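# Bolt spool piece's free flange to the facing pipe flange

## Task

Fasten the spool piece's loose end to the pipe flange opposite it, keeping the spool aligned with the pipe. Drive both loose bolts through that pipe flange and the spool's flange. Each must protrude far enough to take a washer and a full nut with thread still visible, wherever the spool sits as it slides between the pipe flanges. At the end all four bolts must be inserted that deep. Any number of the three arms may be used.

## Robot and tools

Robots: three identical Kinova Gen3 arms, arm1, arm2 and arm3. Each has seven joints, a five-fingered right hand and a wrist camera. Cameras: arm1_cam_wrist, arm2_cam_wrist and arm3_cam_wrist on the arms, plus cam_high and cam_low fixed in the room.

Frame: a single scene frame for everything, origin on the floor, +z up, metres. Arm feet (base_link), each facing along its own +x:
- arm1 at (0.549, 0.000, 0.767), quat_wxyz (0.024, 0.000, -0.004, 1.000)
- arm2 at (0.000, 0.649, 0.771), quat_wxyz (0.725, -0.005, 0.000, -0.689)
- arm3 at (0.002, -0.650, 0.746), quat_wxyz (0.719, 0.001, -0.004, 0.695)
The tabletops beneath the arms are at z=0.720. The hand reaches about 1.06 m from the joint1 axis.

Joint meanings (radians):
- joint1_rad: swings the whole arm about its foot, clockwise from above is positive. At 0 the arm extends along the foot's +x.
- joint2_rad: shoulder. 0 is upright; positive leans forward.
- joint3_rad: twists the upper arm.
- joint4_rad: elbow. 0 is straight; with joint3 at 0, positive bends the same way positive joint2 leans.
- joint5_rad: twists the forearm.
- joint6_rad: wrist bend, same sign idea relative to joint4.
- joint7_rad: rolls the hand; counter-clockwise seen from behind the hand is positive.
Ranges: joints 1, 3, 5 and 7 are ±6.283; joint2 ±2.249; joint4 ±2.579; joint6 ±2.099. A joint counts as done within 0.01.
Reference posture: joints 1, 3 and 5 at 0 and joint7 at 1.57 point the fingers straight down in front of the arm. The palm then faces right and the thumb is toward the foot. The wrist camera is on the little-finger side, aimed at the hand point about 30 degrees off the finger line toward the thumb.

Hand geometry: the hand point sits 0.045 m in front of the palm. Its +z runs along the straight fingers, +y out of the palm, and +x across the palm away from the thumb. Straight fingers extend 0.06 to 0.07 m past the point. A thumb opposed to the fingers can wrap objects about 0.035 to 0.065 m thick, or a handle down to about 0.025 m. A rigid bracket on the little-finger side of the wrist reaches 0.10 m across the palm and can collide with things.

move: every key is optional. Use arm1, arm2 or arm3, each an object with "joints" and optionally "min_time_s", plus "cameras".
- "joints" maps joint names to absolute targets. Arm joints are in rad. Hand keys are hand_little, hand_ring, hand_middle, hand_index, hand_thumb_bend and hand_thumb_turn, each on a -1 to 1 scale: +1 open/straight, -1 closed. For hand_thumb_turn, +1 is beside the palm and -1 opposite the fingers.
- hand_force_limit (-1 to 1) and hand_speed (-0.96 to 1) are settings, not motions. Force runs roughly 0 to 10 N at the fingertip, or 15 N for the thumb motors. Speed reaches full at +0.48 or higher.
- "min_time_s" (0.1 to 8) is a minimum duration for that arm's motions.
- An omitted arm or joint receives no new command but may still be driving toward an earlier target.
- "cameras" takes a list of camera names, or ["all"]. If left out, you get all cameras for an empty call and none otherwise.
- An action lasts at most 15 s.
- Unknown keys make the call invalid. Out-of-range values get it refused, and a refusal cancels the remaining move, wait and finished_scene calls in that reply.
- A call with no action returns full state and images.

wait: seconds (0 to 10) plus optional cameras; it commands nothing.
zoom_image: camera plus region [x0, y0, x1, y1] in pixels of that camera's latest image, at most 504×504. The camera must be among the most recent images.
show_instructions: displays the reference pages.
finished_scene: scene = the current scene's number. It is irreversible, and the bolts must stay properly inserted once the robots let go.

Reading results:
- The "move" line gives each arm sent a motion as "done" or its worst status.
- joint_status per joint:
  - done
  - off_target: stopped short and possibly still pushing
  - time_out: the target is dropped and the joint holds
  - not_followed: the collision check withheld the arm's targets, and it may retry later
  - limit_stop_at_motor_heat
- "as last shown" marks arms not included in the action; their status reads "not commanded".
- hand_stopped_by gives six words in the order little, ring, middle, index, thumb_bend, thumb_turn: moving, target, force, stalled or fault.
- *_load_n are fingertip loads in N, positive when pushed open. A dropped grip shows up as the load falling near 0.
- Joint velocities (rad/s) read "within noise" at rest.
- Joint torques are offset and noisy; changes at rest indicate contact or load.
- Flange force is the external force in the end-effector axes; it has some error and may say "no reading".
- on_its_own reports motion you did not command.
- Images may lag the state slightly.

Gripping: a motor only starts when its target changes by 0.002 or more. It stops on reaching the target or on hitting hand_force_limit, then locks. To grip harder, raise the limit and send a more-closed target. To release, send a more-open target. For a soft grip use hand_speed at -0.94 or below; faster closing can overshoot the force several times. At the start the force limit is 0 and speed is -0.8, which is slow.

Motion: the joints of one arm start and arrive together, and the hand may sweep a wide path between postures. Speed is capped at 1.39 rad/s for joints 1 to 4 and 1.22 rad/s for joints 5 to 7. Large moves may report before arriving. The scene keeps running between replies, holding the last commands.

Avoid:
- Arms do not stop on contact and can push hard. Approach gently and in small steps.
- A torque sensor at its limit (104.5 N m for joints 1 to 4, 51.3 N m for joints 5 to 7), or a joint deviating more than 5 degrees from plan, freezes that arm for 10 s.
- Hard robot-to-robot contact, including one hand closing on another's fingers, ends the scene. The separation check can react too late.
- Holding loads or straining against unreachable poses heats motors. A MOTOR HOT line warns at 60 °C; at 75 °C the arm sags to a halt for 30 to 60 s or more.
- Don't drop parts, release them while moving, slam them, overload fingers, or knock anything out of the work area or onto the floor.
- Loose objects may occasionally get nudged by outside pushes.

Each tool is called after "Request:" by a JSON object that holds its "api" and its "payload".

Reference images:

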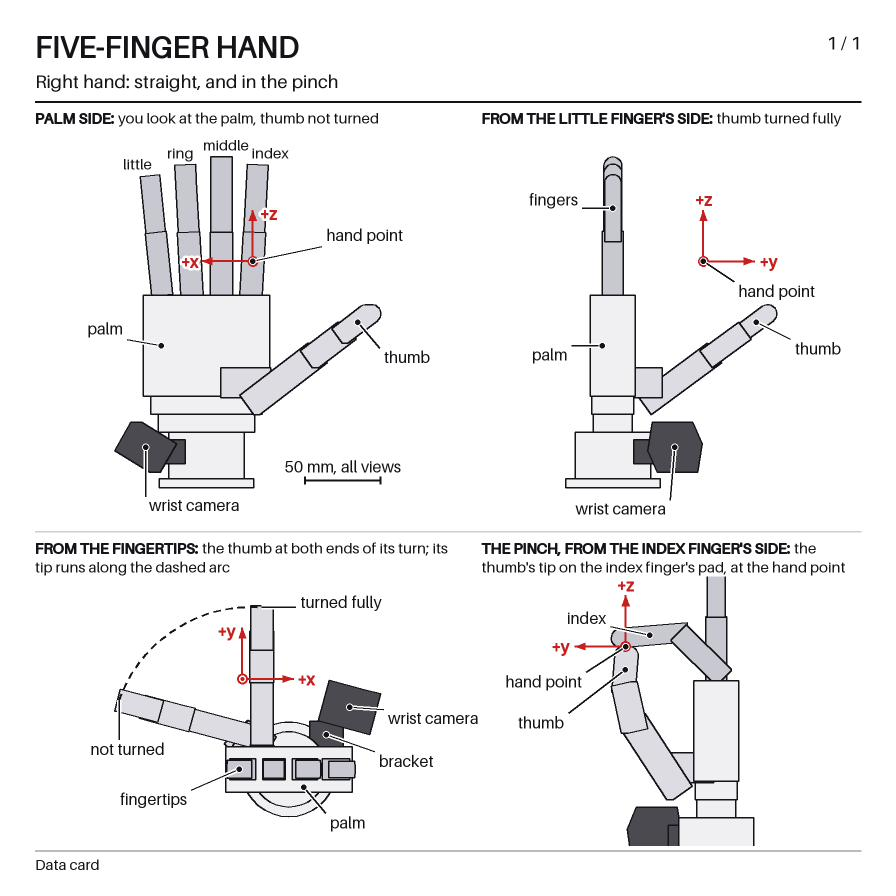

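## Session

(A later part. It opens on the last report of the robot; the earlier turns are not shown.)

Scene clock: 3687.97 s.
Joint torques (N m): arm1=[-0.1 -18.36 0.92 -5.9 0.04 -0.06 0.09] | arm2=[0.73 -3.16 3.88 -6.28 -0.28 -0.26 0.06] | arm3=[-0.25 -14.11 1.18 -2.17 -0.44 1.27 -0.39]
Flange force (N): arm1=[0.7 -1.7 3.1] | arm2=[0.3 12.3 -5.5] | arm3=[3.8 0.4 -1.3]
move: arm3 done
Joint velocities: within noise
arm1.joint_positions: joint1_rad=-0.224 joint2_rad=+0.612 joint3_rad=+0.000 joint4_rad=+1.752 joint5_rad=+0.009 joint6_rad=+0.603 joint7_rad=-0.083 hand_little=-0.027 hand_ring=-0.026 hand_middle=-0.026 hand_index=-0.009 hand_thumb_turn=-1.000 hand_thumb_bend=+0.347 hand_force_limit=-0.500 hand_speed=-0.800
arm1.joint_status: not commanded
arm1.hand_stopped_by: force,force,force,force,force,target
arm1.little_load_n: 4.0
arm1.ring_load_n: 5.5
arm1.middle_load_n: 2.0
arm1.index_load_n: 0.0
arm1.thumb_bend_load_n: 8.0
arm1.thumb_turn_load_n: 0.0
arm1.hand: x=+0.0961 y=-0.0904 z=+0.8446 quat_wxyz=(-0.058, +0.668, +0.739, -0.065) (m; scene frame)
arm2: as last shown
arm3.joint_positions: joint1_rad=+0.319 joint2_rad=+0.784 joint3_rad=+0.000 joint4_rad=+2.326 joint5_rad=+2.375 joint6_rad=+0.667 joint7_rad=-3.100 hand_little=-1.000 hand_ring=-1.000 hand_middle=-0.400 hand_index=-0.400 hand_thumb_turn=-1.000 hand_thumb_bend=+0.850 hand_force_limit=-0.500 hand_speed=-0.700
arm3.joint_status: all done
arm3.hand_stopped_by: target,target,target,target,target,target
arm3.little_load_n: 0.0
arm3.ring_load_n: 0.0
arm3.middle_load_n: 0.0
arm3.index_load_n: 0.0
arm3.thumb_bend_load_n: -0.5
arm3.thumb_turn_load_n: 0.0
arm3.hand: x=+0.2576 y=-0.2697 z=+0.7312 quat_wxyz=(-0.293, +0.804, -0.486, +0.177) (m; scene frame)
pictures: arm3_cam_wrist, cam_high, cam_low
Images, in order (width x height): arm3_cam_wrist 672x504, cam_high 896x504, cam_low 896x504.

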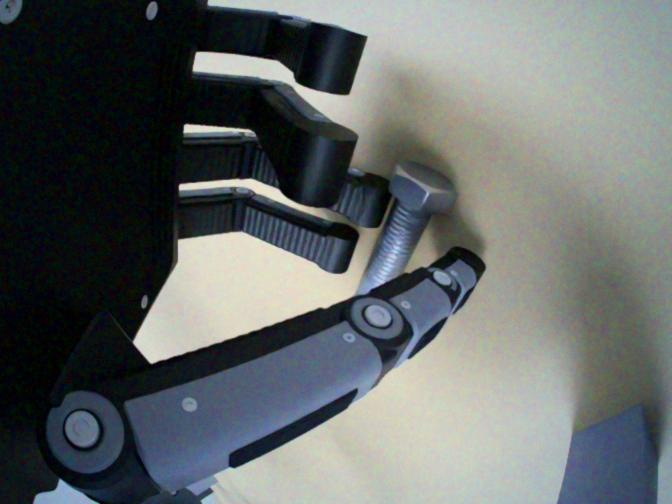

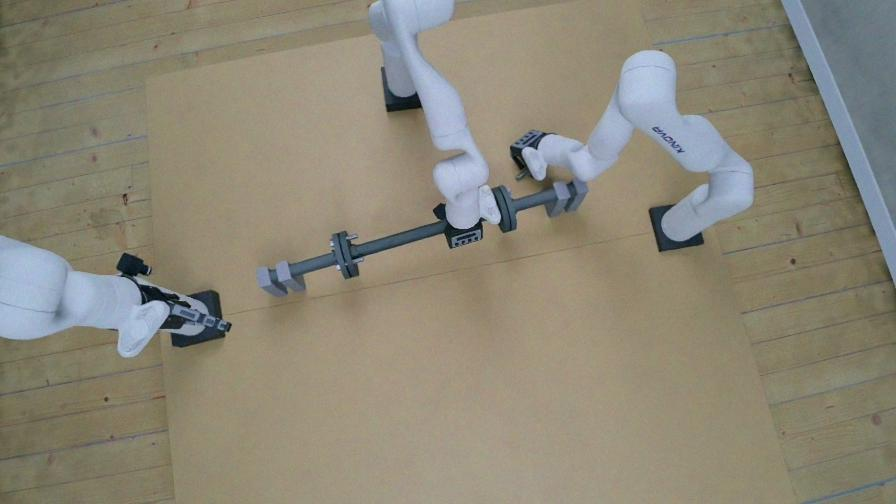

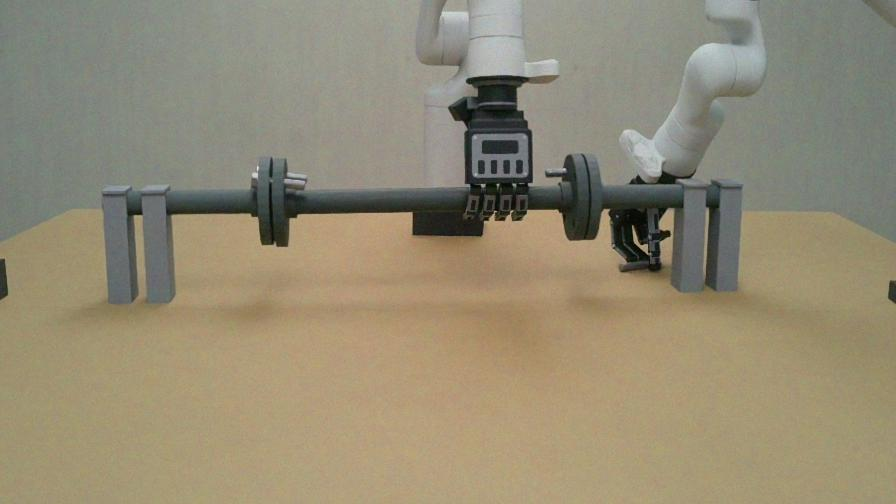

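Request:
{"api": "move", "payload": {"arm3": {"joints": {"joint1_rad": 0.3115, "joint2_rad": 0.7838, "joint3_rad": 0, "joint4_rad": 2.3197, "joint5_rad": 2.3619, "joint6_rad": 0.6636, "joint7_rad": -3.093}, "min_time_s": 2}, "cameras": ["arm3_cam_wrist"]}}

Request:
{"api": "zoom_image", "payload": {"camera": "arm3_cam_wrist", "region": [300, 120, 500, 320]}}

Scene clock: 3712.90 s.
Joint torques (N m): arm1=[-0.11 -18.35 1.01 -5.94 0.04 -0.11 0.06] | arm2=[0.75 -3.17 3.9 -6.28 -0.3 -0.27 0.06] | arm3=[-0.31 -14.13 1.17 -2.13 -0.45 1.27 -0.41]
Flange force (N): arm1=[0.9 -1.6 3.0] | arm2=[0.3 12.4 -5.5] | arm3=[3.9 0.1 -1.1]
move: arm3 done
Joint velocities: within noise
arm1, arm2: as last shown
arm1.middle_load_n: 2.5
arm3.joint_positions: joint1_rad=+0.311 joint2_rad=+0.784 joint3_rad=+0.000 joint4_rad=+2.320 joint5_rad=+2.362 joint6_rad=+0.664 joint7_rad=-3.093 hand_little=-1.000 hand_ring=-1.000 hand_middle=-0.400 hand_index=-0.400 hand_thumb_turn=-1.000 hand_thumb_bend=+0.850 hand_force_limit=-0.500 hand_speed=-0.700
arm3.joint_status: all done
arm3.hand_stopped_by: target,target,target,target,target,target
arm3.little_load_n: 0.0
arm3.ring_load_n: 0.0
arm3.middle_load_n: 0.0
arm3.index_load_n: 0.0
arm3.thumb_bend_load_n: 0.0
arm3.thumb_turn_load_n: 0.0
arm3.hand: x=+0.2563 y=-0.2670 z=+0.7312 quat_wxyz=(-0.293, +0.804, -0.486, +0.177) (m; scene frame)
pictures: arm3_cam_wrist
Images, in order (width x height): arm3_cam_wrist 672x504.

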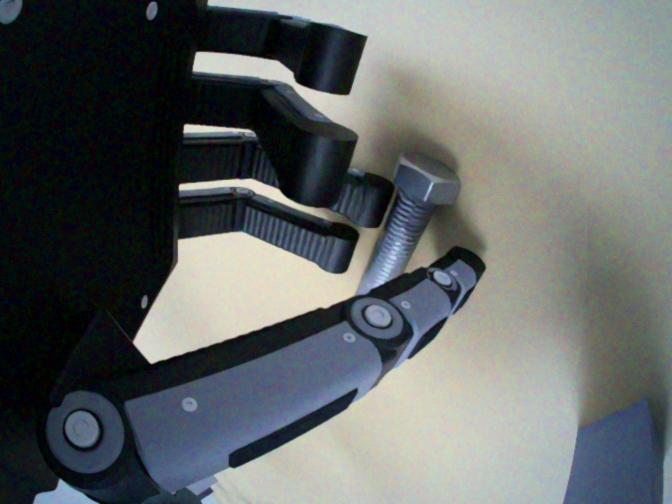

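Scaled by 2.520 from the camera's 672x504 image, which has a finer 960x720 frame.

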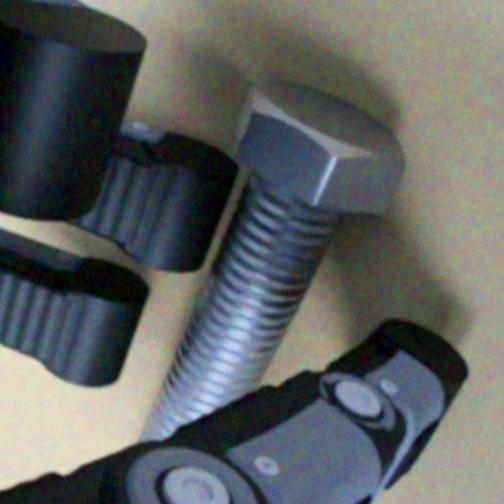

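Request:
{"api": "move", "payload": {"arm3": {"joints": {"hand_thumb_bend": 0.5, "hand_speed": -0.9, "hand_force_limit": -0.4}}, "cameras": ["arm3_cam_wrist"]}}

Request:
{"api": "zoom_image", "payload": {"camera": "arm3_cam_wrist", "region": [300, 120, 500, 320]}}

Scene clock: 3723.30 s.
Joint torques (N m): arm1=[-0.08 -18.36 0.98 -5.9 0.09 -0.07 0.04] | arm2=[0.8 -3.09 3.87 -6.27 -0.27 -0.26 0.07] | arm3=[-0.3 -13.76 0.98 -2.12 -0.42 1.12 -0.4]
Flange force (N): arm1=[0.8 -1.7 3.1] | arm2=[0.5 12.4 -5.5] | arm3=[3.9 -0.4 -2.1]
move: arm3 off_target
Joint velocities: within noise
arm1, arm2: as last shown
arm3.joint_positions: joint1_rad=+0.311 joint2_rad=+0.784 joint3_rad=+0.000 joint4_rad=+2.320 joint5_rad=+2.362 joint6_rad=+0.664 joint7_rad=-3.093 hand_little=-1.000 hand_ring=-1.000 hand_middle=-0.400 hand_index=-0.400 hand_thumb_turn=-1.000 hand_thumb_bend=+0.632 hand_force_limit=-0.400 hand_speed=-0.900
arm3.joint_status: hand_thumb_bend off_target (ended at +0.632, target +0.500); the others done
arm3.hand_stopped_by: target,target,target,target,force,target
arm3.little_load_n: 0.0
arm3.ring_load_n: 0.0
arm3.middle_load_n: 1.0
arm3.index_load_n: 0.0
arm3.thumb_bend_load_n: 4.5
arm3.thumb_turn_load_n: 0.5
arm3.hand: x=+0.2563 y=-0.2670 z=+0.7312 quat_wxyz=(-0.293, +0.804, -0.486, +0.177) (m; scene frame)
pictures: arm3_cam_wrist
Images, in order (width x height): arm3_cam_wrist 672x504.

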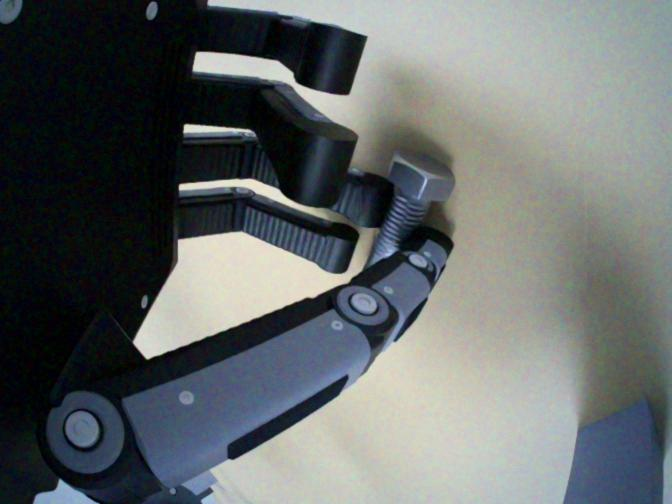

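Scaled by 2.520 from the camera's 672x504 image, which has a finer 960x720 frame.

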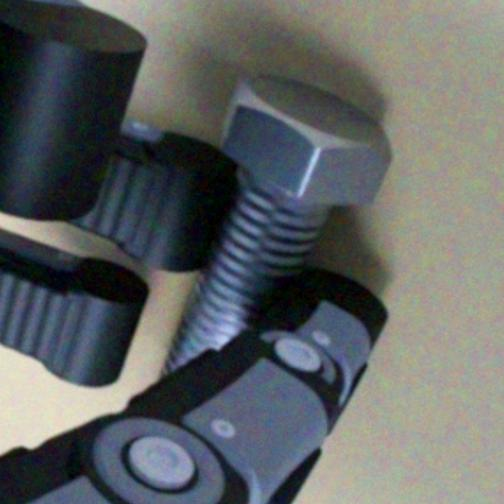

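Request:
{"api": "move", "payload": {"arm3": {"joints": {"hand_thumb_bend": 0.45, "hand_force_limit": -0.1}}}}

Scene clock: 3728.27 s.
Joint torques (N m): arm1=[-0.05 -18.39 0.96 -5.87 0.03 -0.08 0.06] | arm2=[0.76 -3.13 3.87 -6.24 -0.29 -0.22 0.06] | arm3=[-0.35 -13.49 0.96 -2.09 -0.42 1.05 -0.41]
Flange force (N): arm1=[0.7 -1.9 3.1] | arm2=[0.2 12.3 -5.5] | arm3=[4.1 -0.8 -2.6]
move: arm3 off_target
Joint velocities: within noise
arm1, arm2: as last shown
arm3.joint_positions: joint1_rad=+0.311 joint2_rad=+0.784 joint3_rad=+0.000 joint4_rad=+2.320 joint5_rad=+2.362 joint6_rad=+0.664 joint7_rad=-3.093 hand_little=-1.000 hand_ring=-1.000 hand_middle=-0.400 hand_index=-0.400 hand_thumb_turn=-1.000 hand_thumb_bend=+0.626 hand_force_limit=-0.100 hand_speed=-0.900
arm3.joint_status: hand_thumb_bend off_target (ended at +0.626, target +0.450); the others done
arm3.hand_stopped_by: target,target,target,target,force,target
arm3.little_load_n: 0.0
arm3.ring_load_n: 0.0
arm3.middle_load_n: 1.0
arm3.index_load_n: 0.0
arm3.thumb_bend_load_n: 6.5
arm3.thumb_turn_load_n: 1.0
arm3.hand: x=+0.2563 y=-0.2670 z=+0.7312 quat_wxyz=(-0.293, +0.804, -0.486, +0.177) (m; scene frame)
pictures: none

Request:
{"api": "move", "payload": {"arm3": {"joints": {"joint1_rad": 0.3118, "joint2_rad": 0.5677, "joint3_rad": 0, "joint4_rad": 2.3056, "joint5_rad": 2.089, "joint6_rad": 0.5216, "joint7_rad": -2.7654}, "min_time_s": 4}, "cameras": ["cam_low", "arm3_cam_wrist"]}}

Request:
{"api": "zoom_image", "payload": {"camera": "cam_low", "region": [590, 130, 750, 290]}}

Scene clock: 3857.53 s.
Joint torques (N m): arm1=[-0.1 -18.4 0.97 -5.98 0.06 -0.03 0.07] | arm2=[0.75 -3.12 3.86 -6.32 -0.29 -0.25 0.08] | arm3=[-0.19 -13.05 0.97 -4.22 -0.18 1.26 -0.38]
Flange force (N): arm1=[0.8 -1.4 3.3] | arm2=[0.4 12.3 -5.3] | arm3=[3.9 2.0 -0.4]
move: arm3 done
Joint velocities: within noise
arm1: as last shown
arm1.ring_load_n: 5.0
arm2.joint_positions: joint1_rad=+0.616 joint2_rad=-0.270 joint3_rad=-0.068 joint4_rad=+1.571 joint5_rad=-0.119 joint6_rad=+1.827 joint7_rad=-1.961 hand_little=+1.000 hand_ring=+1.000 hand_middle=+1.000 hand_index=+1.000 hand_thumb_turn=+1.000 hand_thumb_bend=+1.000 hand_force_limit=+0.000 hand_speed=-0.800
arm2.joint_status: not commanded
arm2.hand_stopped_by: target,target,target,target,target,target
arm2.little_load_n: 0.0
arm2.ring_load_n: 0.0
arm2.middle_load_n: 0.0
arm2.index_load_n: 0.0
arm2.thumb_bend_load_n: 0.0
arm2.thumb_turn_load_n: 0.0
arm2.hand: x=-0.0605 y=+0.4097 z=+1.2323 quat_wxyz=(-0.043, -0.936, -0.349, -0.023) (m; scene frame)
arm3.joint_positions: joint1_rad=+0.312 joint2_rad=+0.568 joint3_rad=+0.000 joint4_rad=+2.306 joint5_rad=+2.089 joint6_rad=+0.522 joint7_rad=-2.765 hand_little=-1.000 hand_ring=-1.000 hand_middle=-0.400 hand_index=-0.400 hand_thumb_turn=-1.000 hand_thumb_bend=+0.626 hand_force_limit=-0.100 hand_speed=-0.900
arm3.joint_status: all done
arm3.hand_stopped_by: target,target,target,target,force,target
arm3.little_load_n: 0.0
arm3.ring_load_n: 0.0
arm3.middle_load_n: 3.0
arm3.index_load_n: 0.0
arm3.thumb_bend_load_n: 5.5
arm3.thumb_turn_load_n: 1.5
arm3.hand: x=+0.2564 y=-0.2670 z=+0.7991 quat_wxyz=(-0.293, +0.804, -0.486, +0.177) (m; scene frame)
pictures: arm3_cam_wrist, cam_low
Images, in order (width x height): arm3_cam_wrist 672x504, cam_low 896x504.

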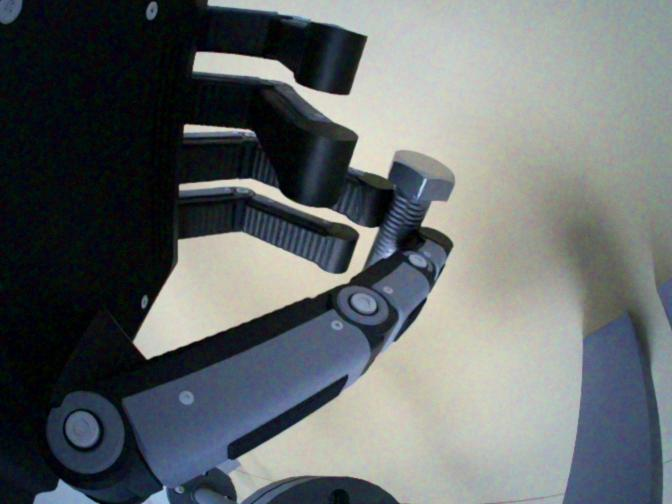

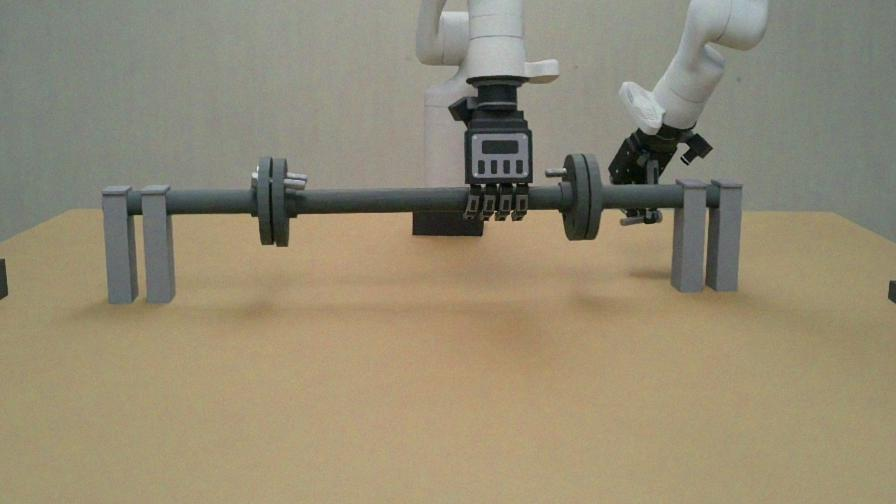

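Scaled by 3.150 from the camera's 896x504 image, which has a finer 1280x720 frame.

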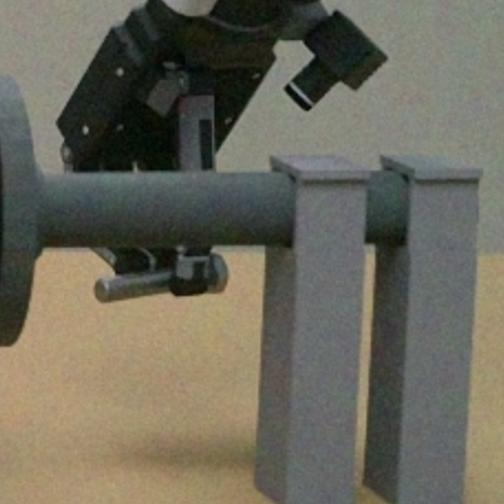

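Request:
{"api": "move", "payload": {"arm3": {"joints": {"joint1_rad": 0.3122, "joint2_rad": 0.367, "joint3_rad": 0, "joint4_rad": 2.2436, "joint5_rad": 1.6017, "joint6_rad": 0.4476, "joint7_rad": -2.2178}, "min_time_s": 3}}}

Request:
{"api": "move", "payload": {"arm3": {"joints": {"joint1_rad": -0.2616, "joint2_rad": 0.2559, "joint3_rad": 0, "joint4_rad": 2.1754, "joint5_rad": 0.9462, "joint6_rad": 0.9261, "joint7_rad": -2.4259}, "min_time_s": 5}, "cameras": ["cam_high", "cam_low", "arm3_cam_wrist"]}}

Request:
{"api": "zoom_image", "payload": {"camera": "cam_low", "region": [560, 100, 700, 240]}}

Request:
{"api": "zoom_image", "payload": {"camera": "cam_high", "region": [480, 150, 600, 240]}}

Scene clock: 3924.57 s.
Joint torques (N m): arm1=[-0.14 -18.35 0.88 -5.91 0.08 -0.09 0.11] | arm2=[0.79 -3.06 3.87 -6.3 -0.27 -0.22 0.03] | arm3=[-0.25 -11.54 0.69 -6.21 0.08 0.68 -0.34]
Flange force (N): arm1=[0.8 -1.7 3.1] | arm2=[0.5 12.2 -5.2] | arm3=no reading
move: arm3 done
Joint velocities: within noise
arm1, arm2: as last shown
arm1.ring_load_n: 5.5
arm3.joint_positions: joint1_rad=+0.312 joint2_rad=+0.367 joint3_rad=+0.000 joint4_rad=+2.244 joint5_rad=+1.602 joint6_rad=+0.448 joint7_rad=-2.218 hand_little=-1.000 hand_ring=-1.000 hand_middle=-0.400 hand_index=-0.400 hand_thumb_turn=-1.000 hand_thumb_bend=+0.626 hand_force_limit=-0.100 hand_speed=-0.900
arm3.joint_status: all done
arm3.hand_stopped_by: target,target,target,target,force,target
arm3.little_load_n: 0.0
arm3.ring_load_n: 0.0
arm3.middle_load_n: 3.0
arm3.index_load_n: 0.0
arm3.thumb_bend_load_n: 5.5
arm3.thumb_turn_load_n: 1.5
arm3.hand: x=+0.2566 y=-0.2670 z=+0.8692 quat_wxyz=(-0.293, +0.804, -0.486, +0.177) (m; scene frame)
pictures: none

Scene clock: 3929.87 s.
Joint torques (N m): arm1=[-0.11 -18.33 0.94 -5.87 0.09 -0.11 0.13] | arm2=[0.78 -3.11 3.86 -6.26 -0.27 -0.23 0.04] | arm3=[-0.19 -9.71 0.71 -6.35 0.66 0.61 -0.4]
Flange force (N): arm1=[0.7 -1.8 3.0] | arm2=[0.3 12.3 -5.4] | arm3=[2.8 -1.5 -0.2]
move: arm3 done
Joint velocities: within noise
arm1, arm2: as last shown
arm1.middle_load_n: 2.0
arm3.joint_positions: joint1_rad=-0.262 joint2_rad=+0.256 joint3_rad=+0.000 joint4_rad=+2.175 joint5_rad=+0.946 joint6_rad=+0.926 joint7_rad=-2.426 hand_little=-1.000 hand_ring=-1.000 hand_middle=-0.400 hand_index=-0.400 hand_thumb_turn=-1.000 hand_thumb_bend=+0.626 hand_force_limit=-0.100 hand_speed=-0.900
arm3.joint_status: all done
arm3.hand_stopped_by: target,target,target,target,force,target
arm3.little_load_n: 0.0
arm3.ring_load_n: 0.0
arm3.middle_load_n: 3.0
arm3.index_load_n: 0.0
arm3.thumb_bend_load_n: 6.0
arm3.thumb_turn_load_n: 1.5
arm3.hand: x=+0.1057 y=-0.2518 z=+0.9243 quat_wxyz=(-0.303, +0.678, -0.647, +0.172) (m; scene frame)
pictures: arm3_cam_wrist, cam_high, cam_low
Images, in order (width x height): arm3_cam_wrist 672x504, cam_high 896x504, cam_low 896x504.

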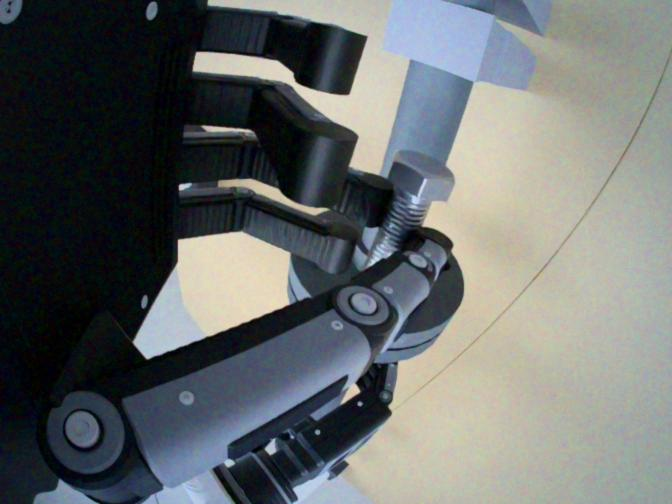

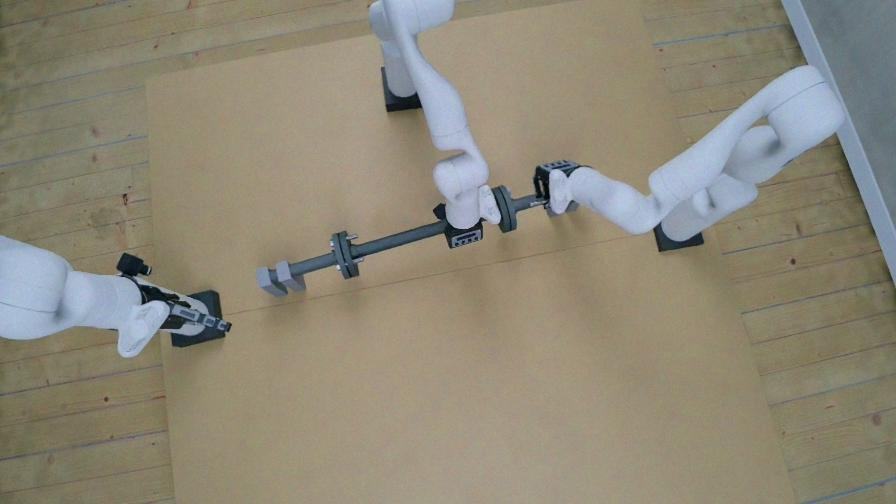

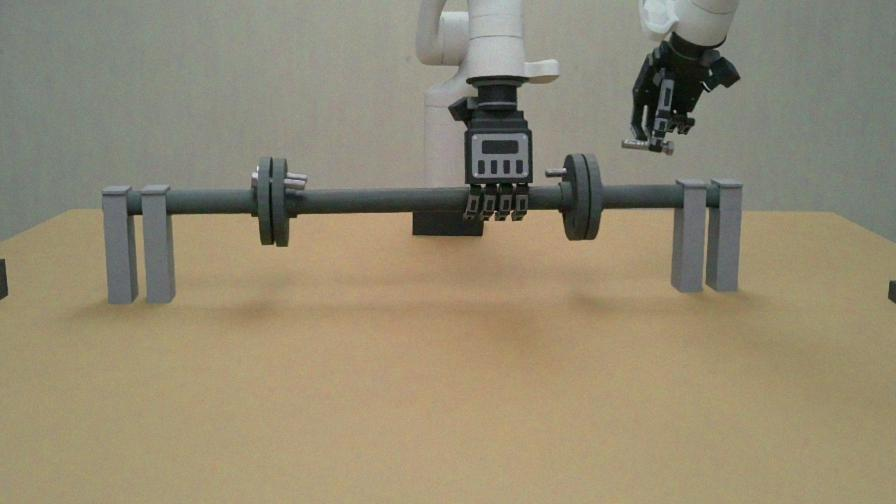

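Scaled by 3.600 from the camera's 896x504 image, which has a finer 1280x720 frame.

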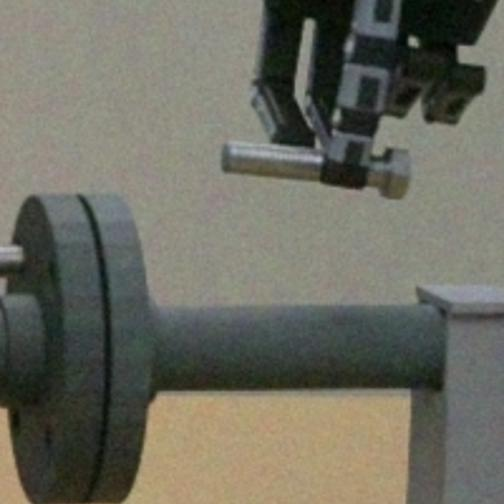

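Scaled by 4.200 from the camera's 896x504 image, which has a finer 1280x720 frame.

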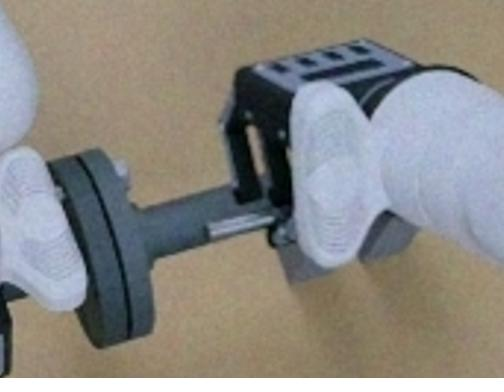

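Request:
{"api": "move", "payload": {"arm3": {"joints": {"joint1_rad": -0.2541, "joint2_rad": 0.376, "joint3_rad": 0, "joint4_rad": 2.1515, "joint5_rad": 0.9464, "joint6_rad": 0.9098, "joint7_rad": -2.4264}, "min_time_s": 3}, "cameras": ["cam_high", "cam_low", "arm3_cam_wrist"]}}

Request:
{"api": "zoom_image", "payload": {"camera": "cam_low", "region": [570, 130, 690, 250]}}

Request:
{"api": "zoom_image", "payload": {"camera": "cam_high", "region": [490, 170, 570, 240]}}

Request:
{"api": "zoom_image", "payload": {"camera": "arm3_cam_wrist", "region": [260, 130, 520, 480]}}

Scene clock: 3973.27 s.
Joint torques (N m): arm1=[-0.17 -18.4 0.94 -5.92 0.06 -0.1 0.03] | arm2=[0.78 -3.11 3.91 -6.32 -0.27 -0.25 0.08] | arm3=[-0.22 -11.1 0.94 -5.51 0.51 0.82 -0.4]
Flange force (N): arm1=[1.1 -1.8 3.1] | arm2=[0.5 12.5 -5.3] | arm3=[2.5 -1.7 -0.1]
move: arm3 done
Joint velocities: within noise
arm1, arm2: as last shown
arm1.middle_load_n: 2.5
arm3.joint_positions: joint1_rad=-0.254 joint2_rad=+0.376 joint3_rad=+0.000 joint4_rad=+2.152 joint5_rad=+0.946 joint6_rad=+0.910 joint7_rad=-2.426 hand_little=-1.000 hand_ring=-1.000 hand_middle=-0.400 hand_index=-0.400 hand_thumb_turn=-1.000 hand_thumb_bend=+0.626 hand_force_limit=-0.100 hand_speed=-0.900
arm3.joint_status: all done
arm3.hand_stopped_by: target,target,target,target,force,target
arm3.little_load_n: 0.0
arm3.ring_load_n: 0.5
arm3.middle_load_n: 3.0
arm3.index_load_n: 0.0
arm3.thumb_bend_load_n: 6.0
arm3.thumb_turn_load_n: 1.0
arm3.hand: x=+0.1054 y=-0.2519 z=+0.8846 quat_wxyz=(-0.277, +0.690, -0.638, +0.203) (m; scene frame)
pictures: arm3_cam_wrist, cam_high, cam_low
Images, in order (width x height): arm3_cam_wrist 672x504, cam_high 896x504, cam_low 896x504.

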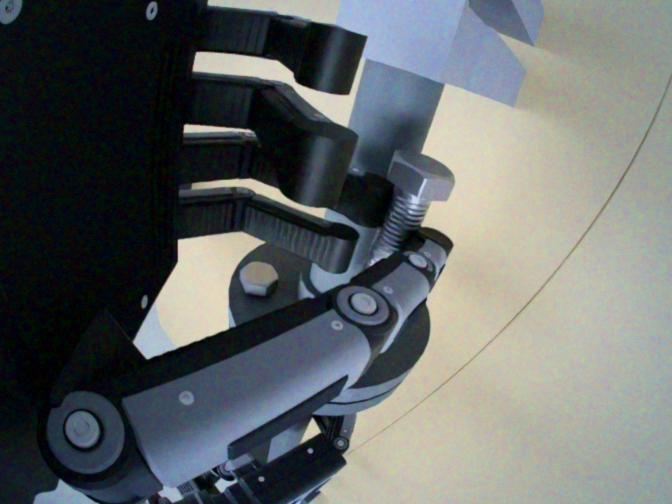

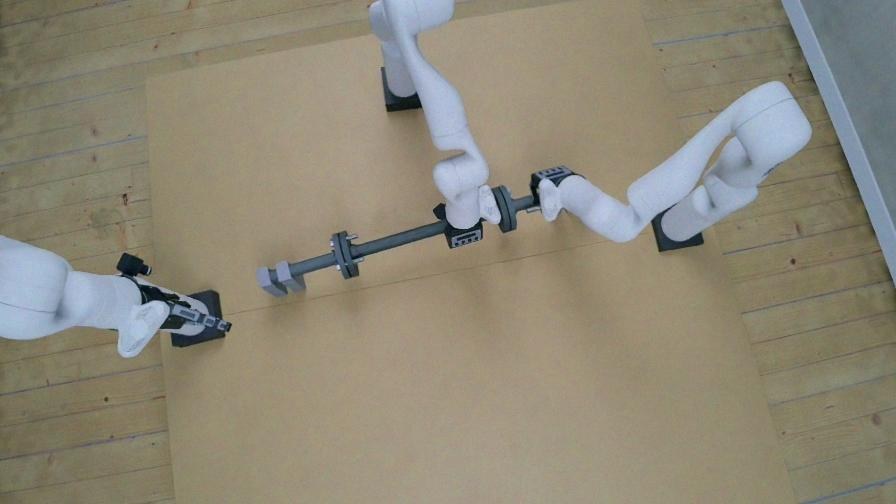

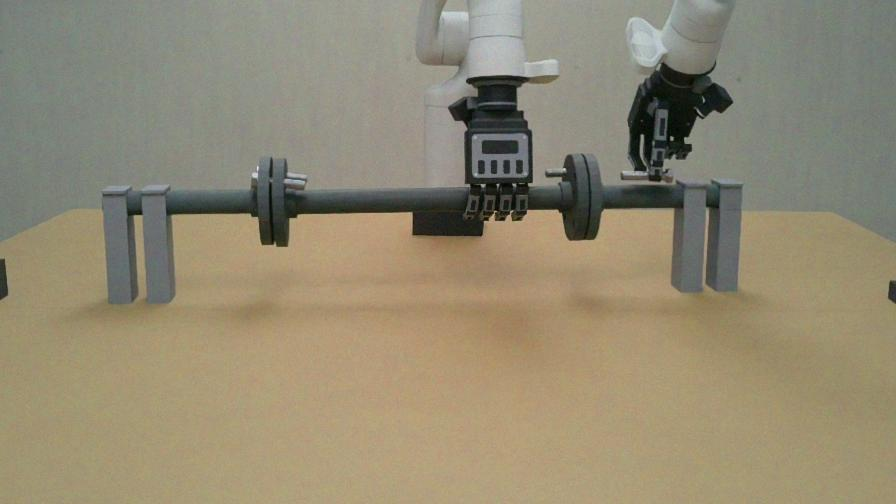

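Scaled by 4.200 from the camera's 896x504 image, which has a finer 1280x720 frame.

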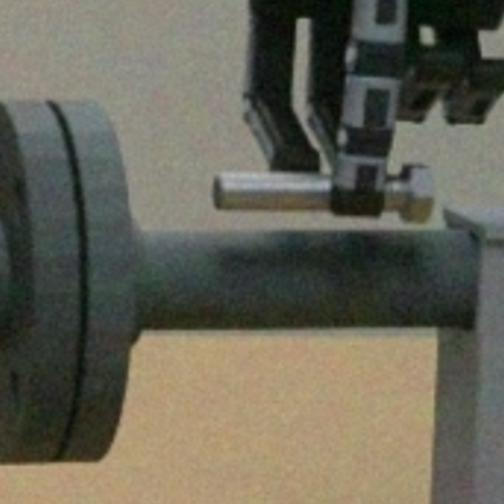

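Scaled by 6.300 from the camera's 896x504 image, which has a finer 1280x720 frame.

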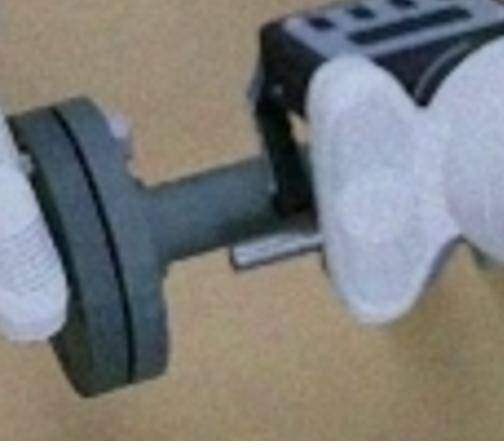

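Scaled by 1.440 from the camera's 672x504 image, which has a finer 960x720 frame.

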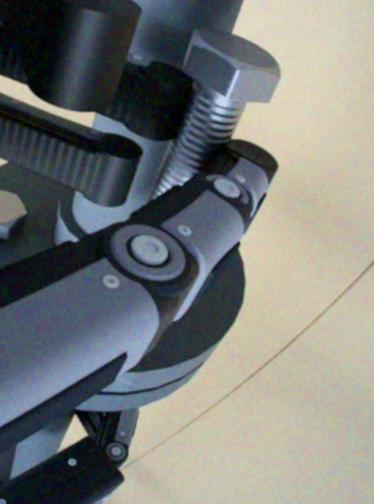

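Request:
{"api": "zoom_image", "payload": {"camera": "cam_low", "region": [615, 155, 685, 205]}}

Request:
{"api": "zoom_image", "payload": {"camera": "cam_high", "region": [505, 185, 555, 225]}}

Scaled by 7.200 from the camera's 896x504 image, which has a finer 1280x720 frame.

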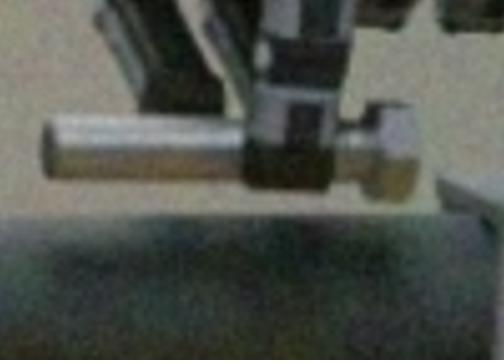

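Scaled by 10.080 from the camera's 896x504 image, which has a finer 1280x720 frame.

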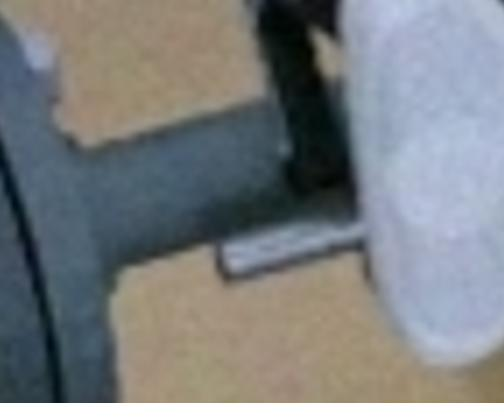

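Request:
{"api": "zoom_image", "payload": {"camera": "arm3_cam_wrist", "region": [350, 140, 470, 280]}}

Scaled by 3.600 from the camera's 672x504 image, which has a finer 960x720 frame.

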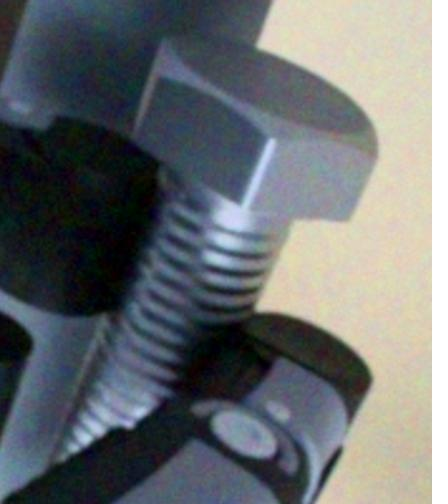

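Request:
{"api": "move", "payload": {"arm3": {"joints": {"joint1_rad": -0.2477, "joint2_rad": 0.4118, "joint3_rad": 0, "joint4_rad": 2.0916, "joint5_rad": 0.9349, "joint6_rad": 0.921, "joint7_rad": -2.3991}, "min_time_s": 3}, "cameras": ["cam_high", "cam_low", "arm3_cam_wrist"]}}

Request:
{"api": "zoom_image", "payload": {"camera": "cam_low", "region": [590, 150, 660, 200]}}

Request:
{"api": "zoom_image", "payload": {"camera": "cam_high", "region": [500, 185, 550, 225]}}

Request:
{"api": "zoom_image", "payload": {"camera": "arm3_cam_wrist", "region": [300, 140, 480, 380]}}

Scene clock: 4081.40 s.
Joint torques (N m): arm1=[-0.08 -18.35 0.92 -6.01 0.01 -0.08 0.05] | arm2=[0.81 -3.1 3.89 -6.24 -0.3 -0.24 0.05] | arm3=[-0.16 -11.89 1.08 -5.73 0.56 0.78 -0.39]
Flange force (N): arm1=[0.8 -1.3 3.1] | arm2=[0.4 12.4 -5.6] | arm3=[2.7 -1.5 -0.2]
move: arm3 done
Joint velocities: within noise
arm1.joint_positions: joint1_rad=-0.224 joint2_rad=+0.612 joint3_rad=+0.000 joint4_rad=+1.752 joint5_rad=+0.009 joint6_rad=+0.603 joint7_rad=-0.083 hand_little=-0.027 hand_ring=-0.026 hand_middle=-0.026 hand_index=-0.009 hand_thumb_turn=-1.000 hand_thumb_bend=+0.347 hand_force_limit=-0.500 hand_speed=-0.800
arm1.joint_status: not commanded
arm1.hand_stopped_by: force,force,force,force,force,target
arm1.little_load_n: 4.0
arm1.ring_load_n: 5.5
arm1.middle_load_n: 2.5
arm1.index_load_n: 0.0
arm1.thumb_bend_load_n: 8.0
arm1.thumb_turn_load_n: 0.0
arm1.hand: x=+0.0961 y=-0.0904 z=+0.8446 quat_wxyz=(-0.058, +0.668, +0.739, -0.065) (m; scene frame)
arm2: as last shown
arm3.joint_positions: joint1_rad=-0.248 joint2_rad=+0.412 joint3_rad=+0.000 joint4_rad=+2.092 joint5_rad=+0.935 joint6_rad=+0.921 joint7_rad=-2.399 hand_little=-1.000 hand_ring=-1.000 hand_middle=-0.400 hand_index=-0.400 hand_thumb_turn=-1.000 hand_thumb_bend=+0.626 hand_force_limit=-0.100 hand_speed=-0.900
arm3.joint_status: all done
arm3.hand_stopped_by: target,target,target,target,force,target
arm3.little_load_n: 0.0
arm3.ring_load_n: 0.0
arm3.middle_load_n: 2.5
arm3.index_load_n: 0.0
arm3.thumb_bend_load_n: 6.0
arm3.thumb_turn_load_n: 1.5
arm3.hand: x=+0.1034 y=-0.2319 z=+0.8834 quat_wxyz=(-0.277, +0.690, -0.638, +0.203) (m; scene frame)
pictures: arm3_cam_wrist, cam_high, cam_low
Images, in order (width x height): arm3_cam_wrist 672x504, cam_high 896x504, cam_low 896x504.

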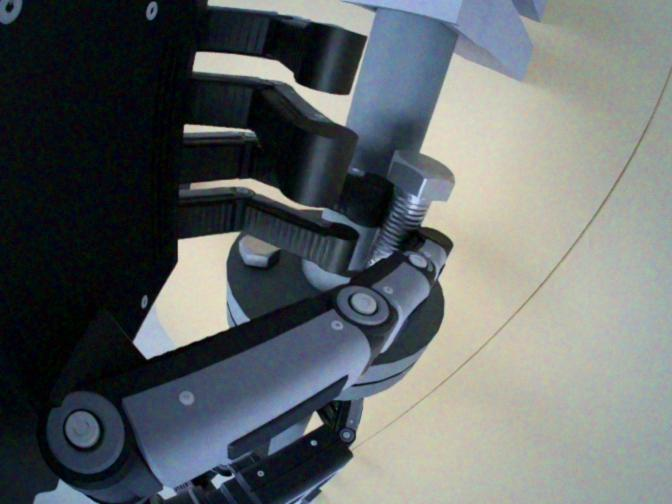

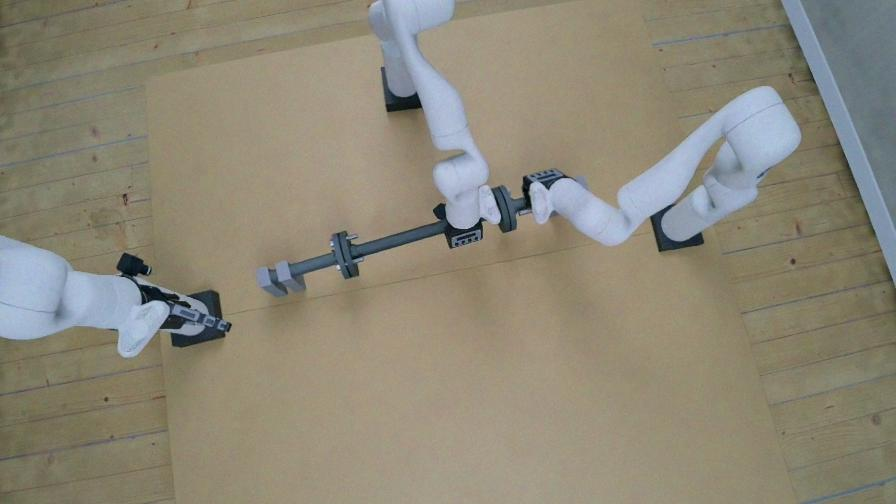

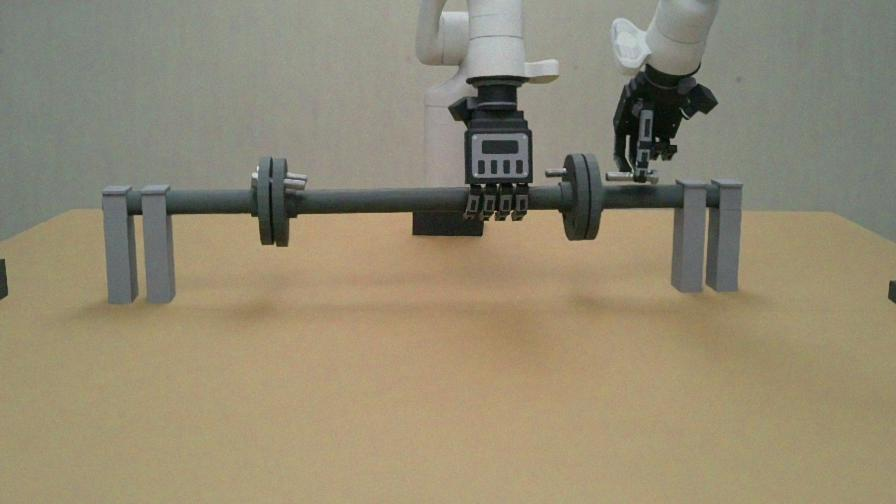

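Scaled by 7.200 from the camera's 896x504 image, which has a finer 1280x720 frame.

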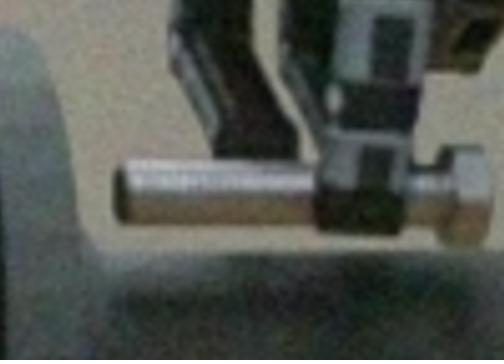

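Scaled by 10.080 from the camera's 896x504 image, which has a finer 1280x720 frame.

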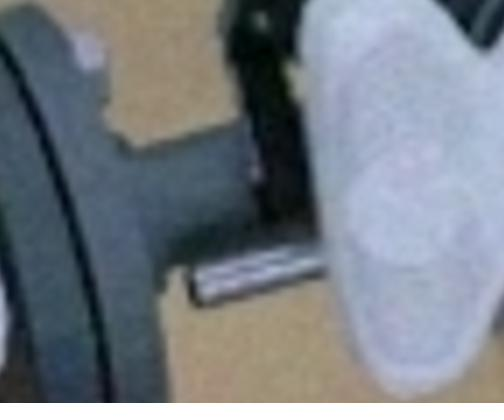

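Scaled by 2.100 from the camera's 672x504 image, which has a finer 960x720 frame.

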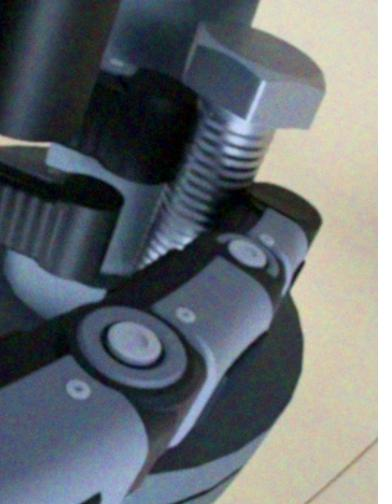

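Request:
{"api": "move", "payload": {"arm3": {"joints": {"joint1_rad": -0.2447, "joint2_rad": 0.4283, "joint3_rad": 0, "joint4_rad": 2.0604, "joint5_rad": 0.9277, "joint6_rad": 0.9283, "joint7_rad": -2.3831}, "min_time_s": 3}, "cameras": ["cam_high", "cam_low", "arm3_cam_wrist"]}}

Request:
{"api": "zoom_image", "payload": {"camera": "cam_low", "region": [590, 150, 660, 200]}}

Request:
{"api": "zoom_image", "payload": {"camera": "cam_high", "region": [500, 185, 550, 225]}}

Scene clock: 4122.17 s.
Joint torques (N m): arm1=[-0.14 -18.3 1.04 -5.92 0.08 -0.06 0.07] | arm2=[0.78 -3.12 3.85 -6.22 -0.27 -0.24 0.06] | arm3=[-0.21 -12.31 1.01 -5.82 0.59 0.73 -0.41]
Flange force (N): arm1=[1.0 -1.5 3.0] | arm2=[0.3 12.3 -5.6] | arm3=[2.6 -1.6 -0.1]
move: arm3 done
Joint velocities: within noise
arm1, arm2: as last shown
arm1.middle_load_n: 2.0
arm1.thumb_turn_load_n: -0.5
arm3.joint_positions: joint1_rad=-0.245 joint2_rad=+0.428 joint3_rad=+0.000 joint4_rad=+2.060 joint5_rad=+0.928 joint6_rad=+0.928 joint7_rad=-2.383 hand_little=-1.000 hand_ring=-1.000 hand_middle=-0.400 hand_index=-0.400 hand_thumb_turn=-1.000 hand_thumb_bend=+0.626 hand_force_limit=-0.100 hand_speed=-0.900
arm3.joint_status: all done
arm3.hand_stopped_by: target,target,target,target,force,target
arm3.little_load_n: 0.0
arm3.ring_load_n: 0.0
arm3.middle_load_n: 3.0
arm3.index_load_n: 0.0
arm3.thumb_bend_load_n: 6.0
arm3.thumb_turn_load_n: 1.5
arm3.hand: x=+0.1023 y=-0.2220 z=+0.8834 quat_wxyz=(-0.277, +0.690, -0.638, +0.203) (m; scene frame)
pictures: arm3_cam_wrist, cam_high, cam_low
Images, in order (width x height): arm3_cam_wrist 672x504, cam_high 896x504, cam_low 896x504.

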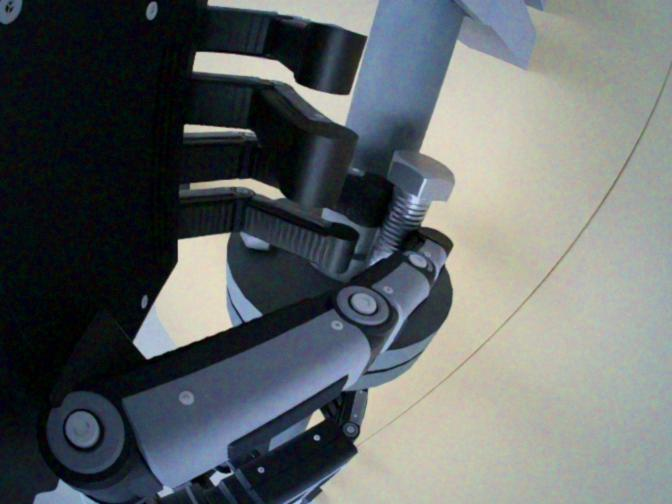

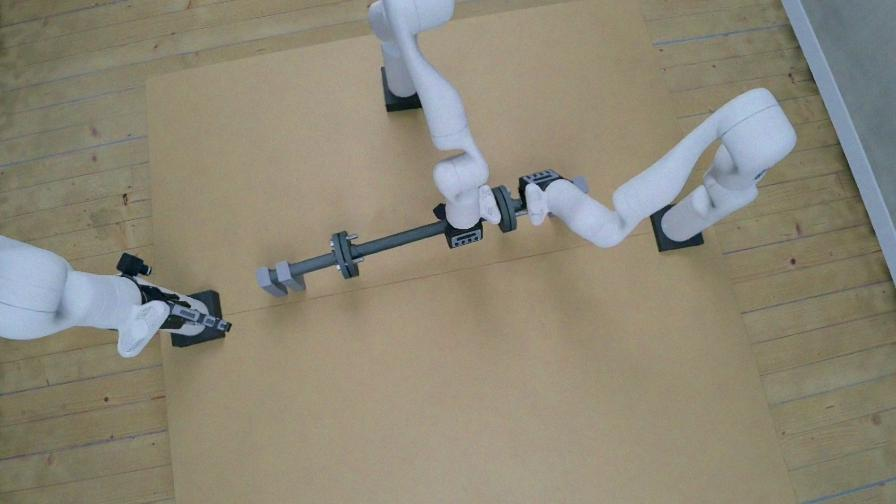

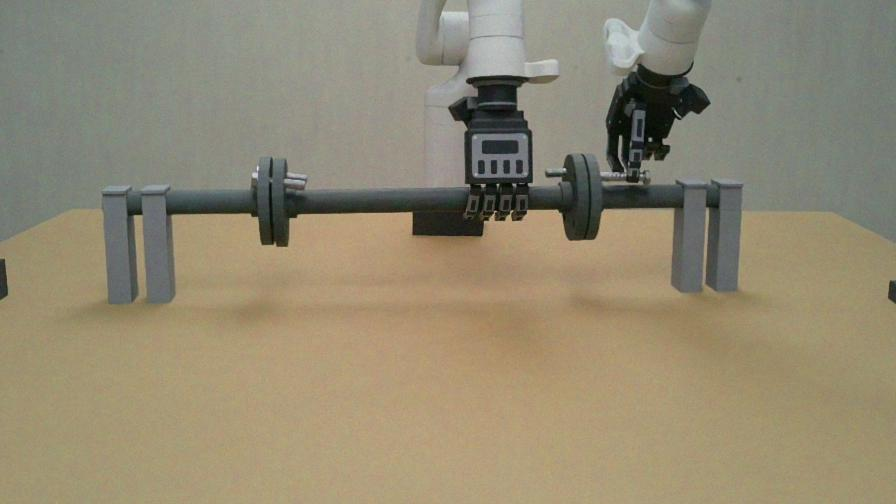

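Scaled by 7.200 from the camera's 896x504 image, which has a finer 1280x720 frame.

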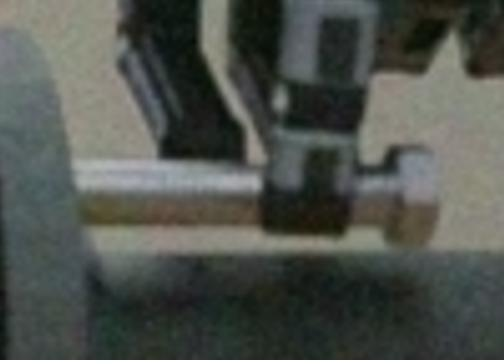

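Scaled by 10.080 from the camera's 896x504 image, which has a finer 1280x720 frame.

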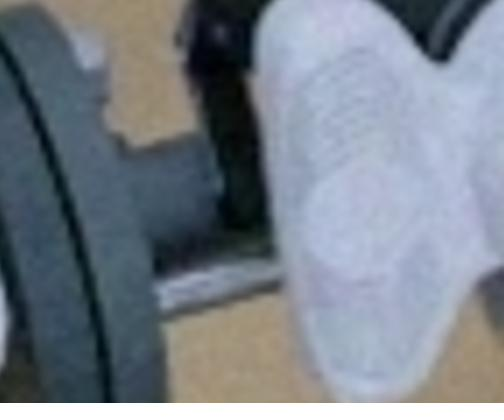

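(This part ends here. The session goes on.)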